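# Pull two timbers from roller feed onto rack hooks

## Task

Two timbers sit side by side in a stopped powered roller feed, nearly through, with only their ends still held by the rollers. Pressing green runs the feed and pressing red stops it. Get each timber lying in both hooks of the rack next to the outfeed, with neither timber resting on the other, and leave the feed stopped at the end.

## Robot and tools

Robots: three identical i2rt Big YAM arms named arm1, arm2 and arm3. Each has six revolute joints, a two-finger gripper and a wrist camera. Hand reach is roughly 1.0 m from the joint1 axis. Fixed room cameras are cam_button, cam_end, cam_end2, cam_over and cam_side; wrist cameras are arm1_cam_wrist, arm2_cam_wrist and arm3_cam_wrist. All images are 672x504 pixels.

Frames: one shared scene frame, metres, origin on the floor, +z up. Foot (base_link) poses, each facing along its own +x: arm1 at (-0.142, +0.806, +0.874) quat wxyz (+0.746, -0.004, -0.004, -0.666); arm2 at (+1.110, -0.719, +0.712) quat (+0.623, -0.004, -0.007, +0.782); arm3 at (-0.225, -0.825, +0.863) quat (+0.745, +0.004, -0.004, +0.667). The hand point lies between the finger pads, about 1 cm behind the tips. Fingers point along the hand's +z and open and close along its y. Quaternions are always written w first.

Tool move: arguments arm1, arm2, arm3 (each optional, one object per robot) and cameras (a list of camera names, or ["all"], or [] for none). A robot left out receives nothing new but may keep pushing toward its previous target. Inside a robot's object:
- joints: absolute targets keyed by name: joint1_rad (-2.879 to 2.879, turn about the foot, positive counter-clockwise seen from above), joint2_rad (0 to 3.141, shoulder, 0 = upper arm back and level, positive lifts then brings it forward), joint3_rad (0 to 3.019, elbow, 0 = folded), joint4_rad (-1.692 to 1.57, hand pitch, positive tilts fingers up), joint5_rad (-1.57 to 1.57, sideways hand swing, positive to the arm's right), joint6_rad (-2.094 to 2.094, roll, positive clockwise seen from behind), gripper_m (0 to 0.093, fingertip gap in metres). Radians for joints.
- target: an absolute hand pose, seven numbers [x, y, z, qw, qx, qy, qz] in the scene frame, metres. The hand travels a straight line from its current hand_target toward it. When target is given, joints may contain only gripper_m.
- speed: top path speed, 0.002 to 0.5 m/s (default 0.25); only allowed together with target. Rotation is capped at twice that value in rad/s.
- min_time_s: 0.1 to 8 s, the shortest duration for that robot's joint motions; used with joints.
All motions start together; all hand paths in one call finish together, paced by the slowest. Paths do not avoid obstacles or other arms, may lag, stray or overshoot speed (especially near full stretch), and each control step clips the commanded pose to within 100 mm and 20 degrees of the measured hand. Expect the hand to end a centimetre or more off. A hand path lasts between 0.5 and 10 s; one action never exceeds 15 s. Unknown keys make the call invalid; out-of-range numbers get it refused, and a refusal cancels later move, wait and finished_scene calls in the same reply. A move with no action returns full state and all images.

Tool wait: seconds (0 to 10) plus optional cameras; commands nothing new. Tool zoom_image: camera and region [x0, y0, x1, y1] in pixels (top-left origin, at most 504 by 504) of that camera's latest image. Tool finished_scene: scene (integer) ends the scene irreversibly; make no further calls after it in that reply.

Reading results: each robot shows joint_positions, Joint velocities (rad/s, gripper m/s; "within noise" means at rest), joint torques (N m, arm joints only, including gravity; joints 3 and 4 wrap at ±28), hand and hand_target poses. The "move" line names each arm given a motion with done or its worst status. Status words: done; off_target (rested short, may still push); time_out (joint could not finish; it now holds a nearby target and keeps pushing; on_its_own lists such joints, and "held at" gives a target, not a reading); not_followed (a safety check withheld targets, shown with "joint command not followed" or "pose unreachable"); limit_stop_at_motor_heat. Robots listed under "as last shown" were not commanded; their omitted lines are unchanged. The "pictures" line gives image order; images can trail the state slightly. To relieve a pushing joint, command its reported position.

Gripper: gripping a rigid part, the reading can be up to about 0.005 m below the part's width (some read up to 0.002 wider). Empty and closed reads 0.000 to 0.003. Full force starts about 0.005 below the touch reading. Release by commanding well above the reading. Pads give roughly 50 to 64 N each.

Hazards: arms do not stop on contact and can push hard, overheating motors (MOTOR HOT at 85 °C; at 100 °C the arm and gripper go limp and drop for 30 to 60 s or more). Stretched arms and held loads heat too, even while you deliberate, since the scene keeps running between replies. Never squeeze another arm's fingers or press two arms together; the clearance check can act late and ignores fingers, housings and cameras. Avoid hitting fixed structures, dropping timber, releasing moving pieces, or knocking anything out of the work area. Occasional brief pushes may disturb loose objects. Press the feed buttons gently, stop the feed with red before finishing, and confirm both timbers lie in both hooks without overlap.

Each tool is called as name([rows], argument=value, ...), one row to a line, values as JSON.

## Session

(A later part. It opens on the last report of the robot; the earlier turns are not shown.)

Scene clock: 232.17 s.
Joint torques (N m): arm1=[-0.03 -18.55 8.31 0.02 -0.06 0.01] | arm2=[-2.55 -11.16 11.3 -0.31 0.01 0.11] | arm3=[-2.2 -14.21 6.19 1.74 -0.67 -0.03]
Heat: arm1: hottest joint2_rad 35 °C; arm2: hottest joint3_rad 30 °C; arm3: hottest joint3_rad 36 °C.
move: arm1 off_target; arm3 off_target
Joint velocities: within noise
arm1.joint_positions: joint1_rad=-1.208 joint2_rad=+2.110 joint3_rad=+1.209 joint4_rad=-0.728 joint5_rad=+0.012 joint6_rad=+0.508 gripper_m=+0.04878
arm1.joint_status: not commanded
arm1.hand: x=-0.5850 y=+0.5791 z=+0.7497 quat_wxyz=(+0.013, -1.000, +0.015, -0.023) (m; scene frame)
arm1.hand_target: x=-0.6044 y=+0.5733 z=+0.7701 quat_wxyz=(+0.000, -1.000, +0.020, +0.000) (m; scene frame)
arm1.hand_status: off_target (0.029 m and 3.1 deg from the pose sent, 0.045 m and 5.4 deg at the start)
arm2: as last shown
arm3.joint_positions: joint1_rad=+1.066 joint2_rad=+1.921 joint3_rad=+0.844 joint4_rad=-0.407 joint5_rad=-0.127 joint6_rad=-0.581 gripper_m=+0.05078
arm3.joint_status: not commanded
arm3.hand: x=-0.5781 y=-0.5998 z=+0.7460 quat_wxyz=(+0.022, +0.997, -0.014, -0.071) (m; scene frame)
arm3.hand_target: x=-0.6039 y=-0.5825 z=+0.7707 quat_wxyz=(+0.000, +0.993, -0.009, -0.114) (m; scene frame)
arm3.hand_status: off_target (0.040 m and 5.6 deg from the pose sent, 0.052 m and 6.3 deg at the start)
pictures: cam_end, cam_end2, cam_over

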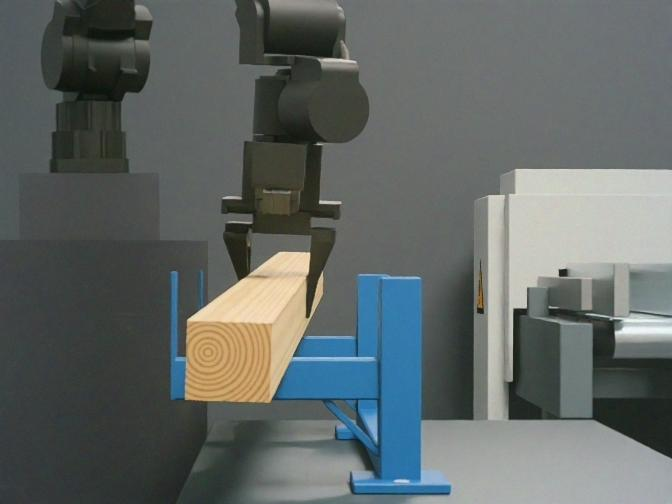

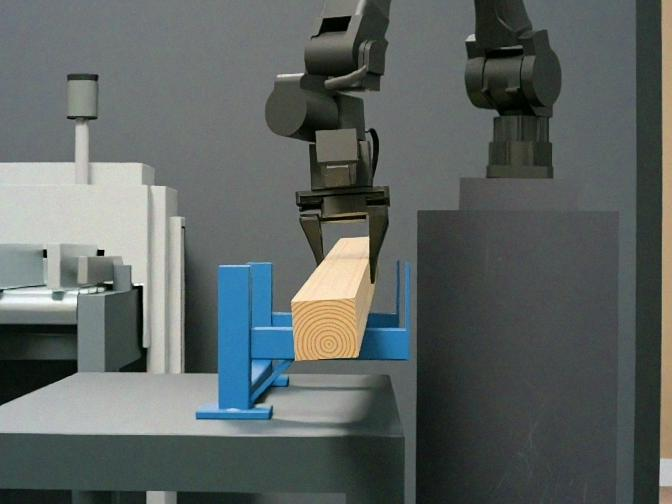

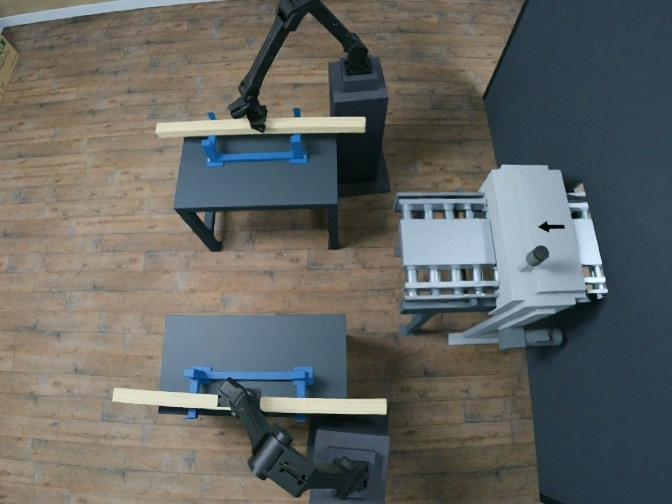

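move(arm1={"target":[-0.605,0.573,0.723,0,0.9998,-0.02,0],"speed":0.06}, arm3={"target":[-0.605,-0.584,0.715,0,0.9935,-0.009,-0.114],"speed":0.06}, cameras=["cam_over","cam_end","cam_end2"])

Scene clock: 250.73 s.
Joint torques (N m): arm1=[0.09 -13.8 8.32 1.96 -0.05 -0.03] | arm2=[-2.55 -11.11 11.3 -0.32 0.01 0.11] | arm3=[-1.73 -8.35 5.98 2.73 -0.41 0.05]
Heat: arm1: hottest joint2_rad 33 °C; arm2: hottest joint3_rad 30 °C; arm3: hottest joint3_rad 34 °C.
move: arm1 off_target; arm3 off_target
Joint velocities: within noise
arm1.joint_positions: joint1_rad=-1.209 joint2_rad=+2.139 joint3_rad=+1.209 joint4_rad=-0.677 joint5_rad=+0.013 joint6_rad=+0.511 gripper_m=+0.04878
arm1.joint_status: not commanded
arm1.hand: x=-0.5896 y=+0.5775 z=+0.7350 quat_wxyz=(+0.008, -1.000, +0.018, -0.014) (m; scene frame)
arm1.hand_target: x=-0.6043 y=+0.5734 z=+0.7238 quat_wxyz=(+0.000, -1.000, +0.020, +0.000) (m; scene frame)
arm1.hand_status: off_target (0.020 m and 1.8 deg from the pose sent, 0.034 m and 3.1 deg at the start)
arm2: as last shown
arm3.joint_positions: joint1_rad=+1.066 joint2_rad=+1.981 joint3_rad=+0.843 joint4_rad=-0.288 joint5_rad=-0.134 joint6_rad=-0.583 gripper_m=+0.05078
arm3.joint_status: not commanded
arm3.hand: x=-0.5894 y=-0.5930 z=+0.7253 quat_wxyz=(+0.008, +0.995, -0.011, -0.097) (m; scene frame)
arm3.hand_target: x=-0.6042 y=-0.5844 z=+0.7161 quat_wxyz=(+0.000, +0.993, -0.009, -0.114) (m; scene frame)
arm3.hand_status: off_target (0.021 m and 2.2 deg from the pose sent, 0.044 m and 5.6 deg at the start)
pictures: cam_end, cam_end2, cam_over

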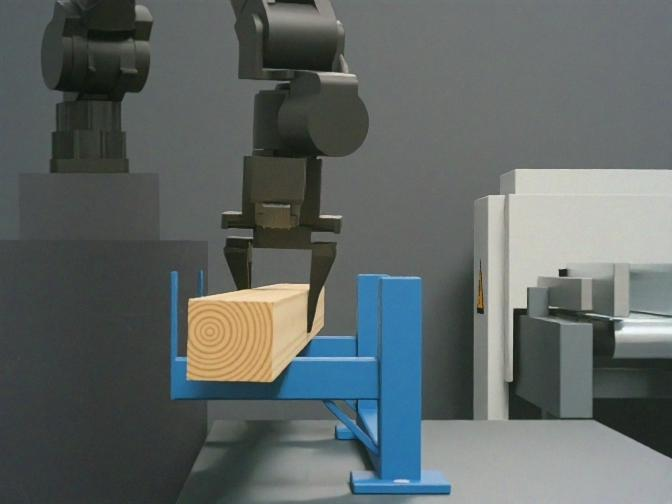

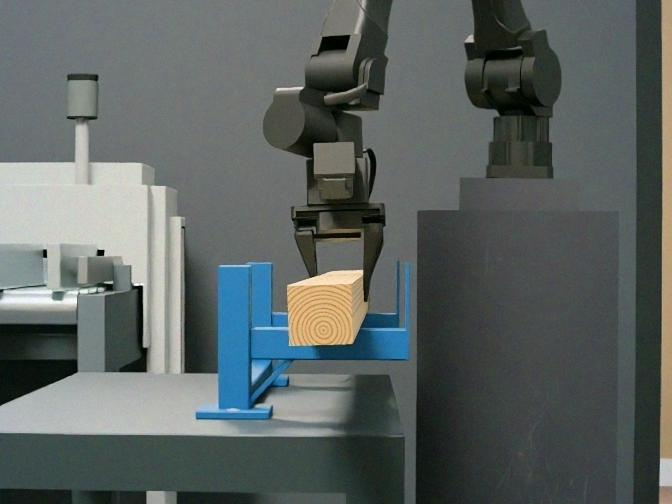

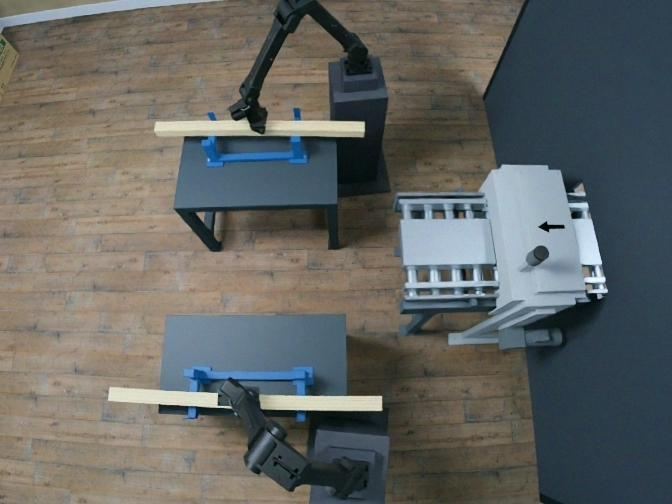

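move(arm1={"joints":{"gripper_m":0.088}}, arm3={"joints":{"gripper_m":0.088}})

move(arm1={"target":[-0.605,0.573,0.87,0,0.9998,-0.02,0],"speed":0.15}, arm3={"target":[-0.572,-0.584,0.86,0,0.9935,-0.009,-0.114],"speed":0.15}, cameras=["cam_over","cam_end","cam_end2","arm1_cam_wrist","arm3_cam_wrist","cam_button"])

Scene clock: 263.70 s.
Joint torques (N m): arm1=[0.09 -15.44 7.94 0.64 -0.06 -0.03] | arm2=[-2.55 -11.16 11.29 -0.31 0.01 0.11] | arm3=[-1.79 -10.4 5.45 1.36 -0.32 0.05]
Heat: arm1: hottest joint2_rad 32 °C; arm2: hottest joint3_rad 31 °C; arm3: hottest joint3_rad 33 °C.
move: arm1 done; arm3 done
Joint velocities: within noise
arm1.joint_positions: joint1_rad=-1.209 joint2_rad=+2.159 joint3_rad=+1.212 joint4_rad=-0.647 joint5_rad=+0.013 joint6_rad=+0.511 gripper_m=+0.08789
arm1.joint_status: all done
arm1.hand: x=-0.5929 y=+0.5757 z=+0.7261 quat_wxyz=(+0.005, -1.000, +0.018, -0.008) (m; scene frame)
arm1.hand_target: x=-0.6043 y=+0.5734 z=+0.7238 quat_wxyz=(+0.000, -1.000, +0.020, +0.000) (m; scene frame)
arm1.hand_status: not commanded
arm2: as last shown
arm3.joint_positions: joint1_rad=+1.066 joint2_rad=+2.006 joint3_rad=+0.849 joint4_rad=-0.249 joint5_rad=-0.137 joint6_rad=-0.583 gripper_m=+0.08790
arm3.joint_status: all done
arm3.hand: x=-0.5948 y=-0.5897 z=+0.7177 quat_wxyz=(+0.004, +0.994, -0.010, -0.106) (m; scene frame)
arm3.hand_target: x=-0.6042 y=-0.5844 z=+0.7161 quat_wxyz=(+0.000, +0.993, -0.009, -0.114) (m; scene frame)
arm3.hand_status: not commanded
pictures: none

Scene clock: 265.47 s.
Joint torques (N m): arm1=[0.26 -15.38 10.93 -0.21 -0.07 0.01] | arm2=[-2.61 -11.16 11.3 -0.32 0.01 0.11] | arm3=[-2.55 -9.7 6.76 0.72 -0.33 -0.07]
Heat: arm1: hottest joint2_rad 32 °C; arm2: hottest joint3_rad 31 °C; arm3: hottest joint3_rad 33 °C.
move: arm1 off_target; arm3 done
Joint velocities: within noise
arm1.joint_positions: joint1_rad=-1.209 joint2_rad=+1.904 joint3_rad=+1.245 joint4_rad=-0.939 joint5_rad=+0.013 joint6_rad=+0.511 gripper_m=+0.08794
arm1.joint_status: not commanded
arm1.hand: x=-0.5921 y=+0.5778 z=+0.8603 quat_wxyz=(+0.006, -1.000, +0.018, -0.010) (m; scene frame)
arm1.hand_target: x=-0.6048 y=+0.5732 z=+0.8702 quat_wxyz=(+0.000, -1.000, +0.020, +0.000) (m; scene frame)
arm1.hand_status: off_target (0.017 m and 1.3 deg from the pose sent, 0.144 m and 1.1 deg at the start)
arm2: as last shown
arm3.joint_positions: joint1_rad=+1.023 joint2_rad=+1.622 joint3_rad=+0.834 joint4_rad=-0.606 joint5_rad=-0.146 joint6_rad=-0.624 gripper_m=+0.08795
arm3.joint_status: not commanded
arm3.hand: x=-0.5735 y=-0.5865 z=+0.8575 quat_wxyz=(-0.001, +0.993, -0.010, -0.114) (m; scene frame)
arm3.hand_target: x=-0.5720 y=-0.5839 z=+0.8601 quat_wxyz=(+0.000, +0.993, -0.009, -0.114) (m; scene frame)
arm3.hand_status: done (0.004 m and 0.1 deg from the pose sent, 0.144 m and 1.0 deg at the start)
pictures: arm1_cam_wrist, arm3_cam_wrist, cam_button, cam_end, cam_end2, cam_over

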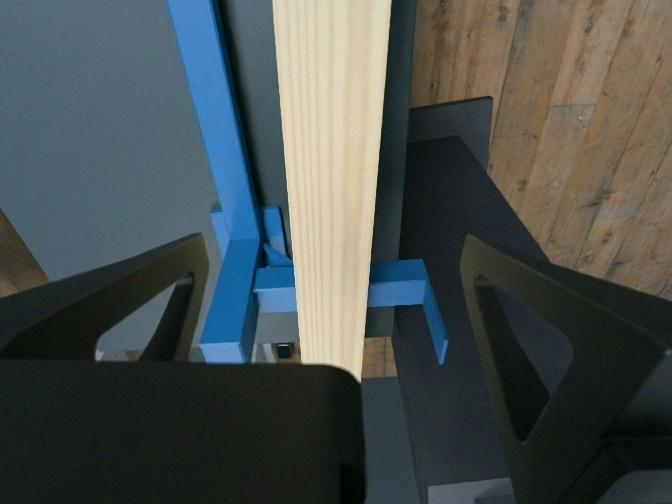

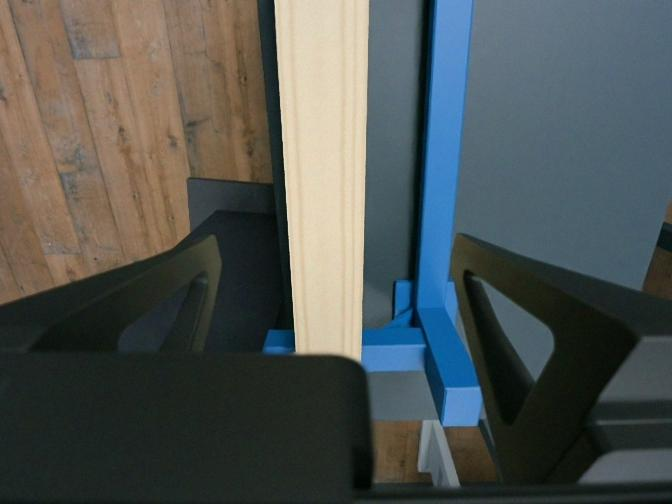

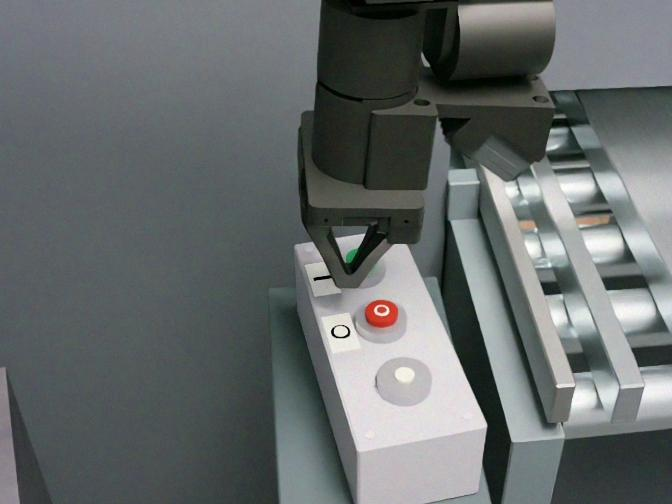

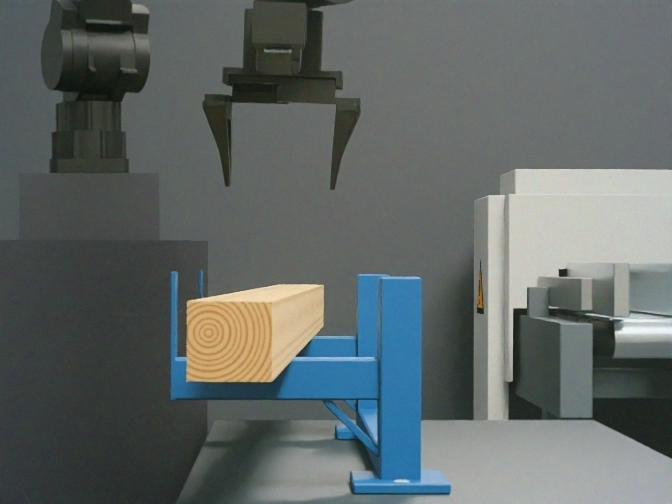

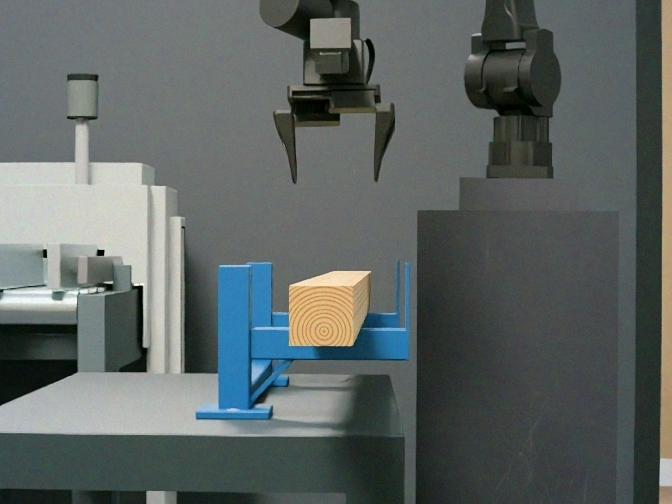

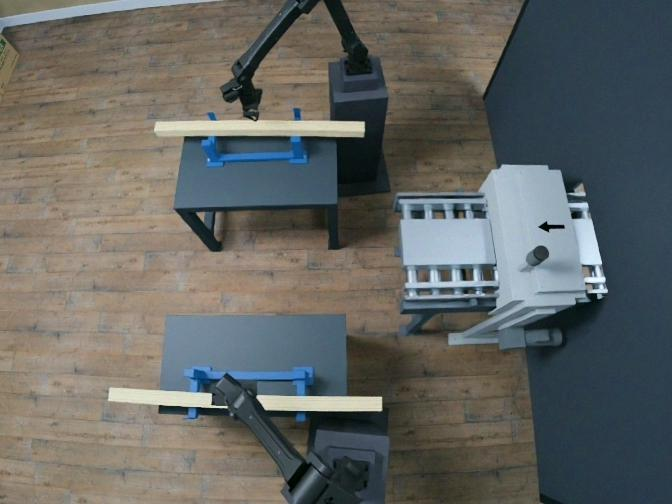

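Both timbers lie in their racks and the machine is stopped.

finished_scene(scene=2)

The scene is finished: the task was done.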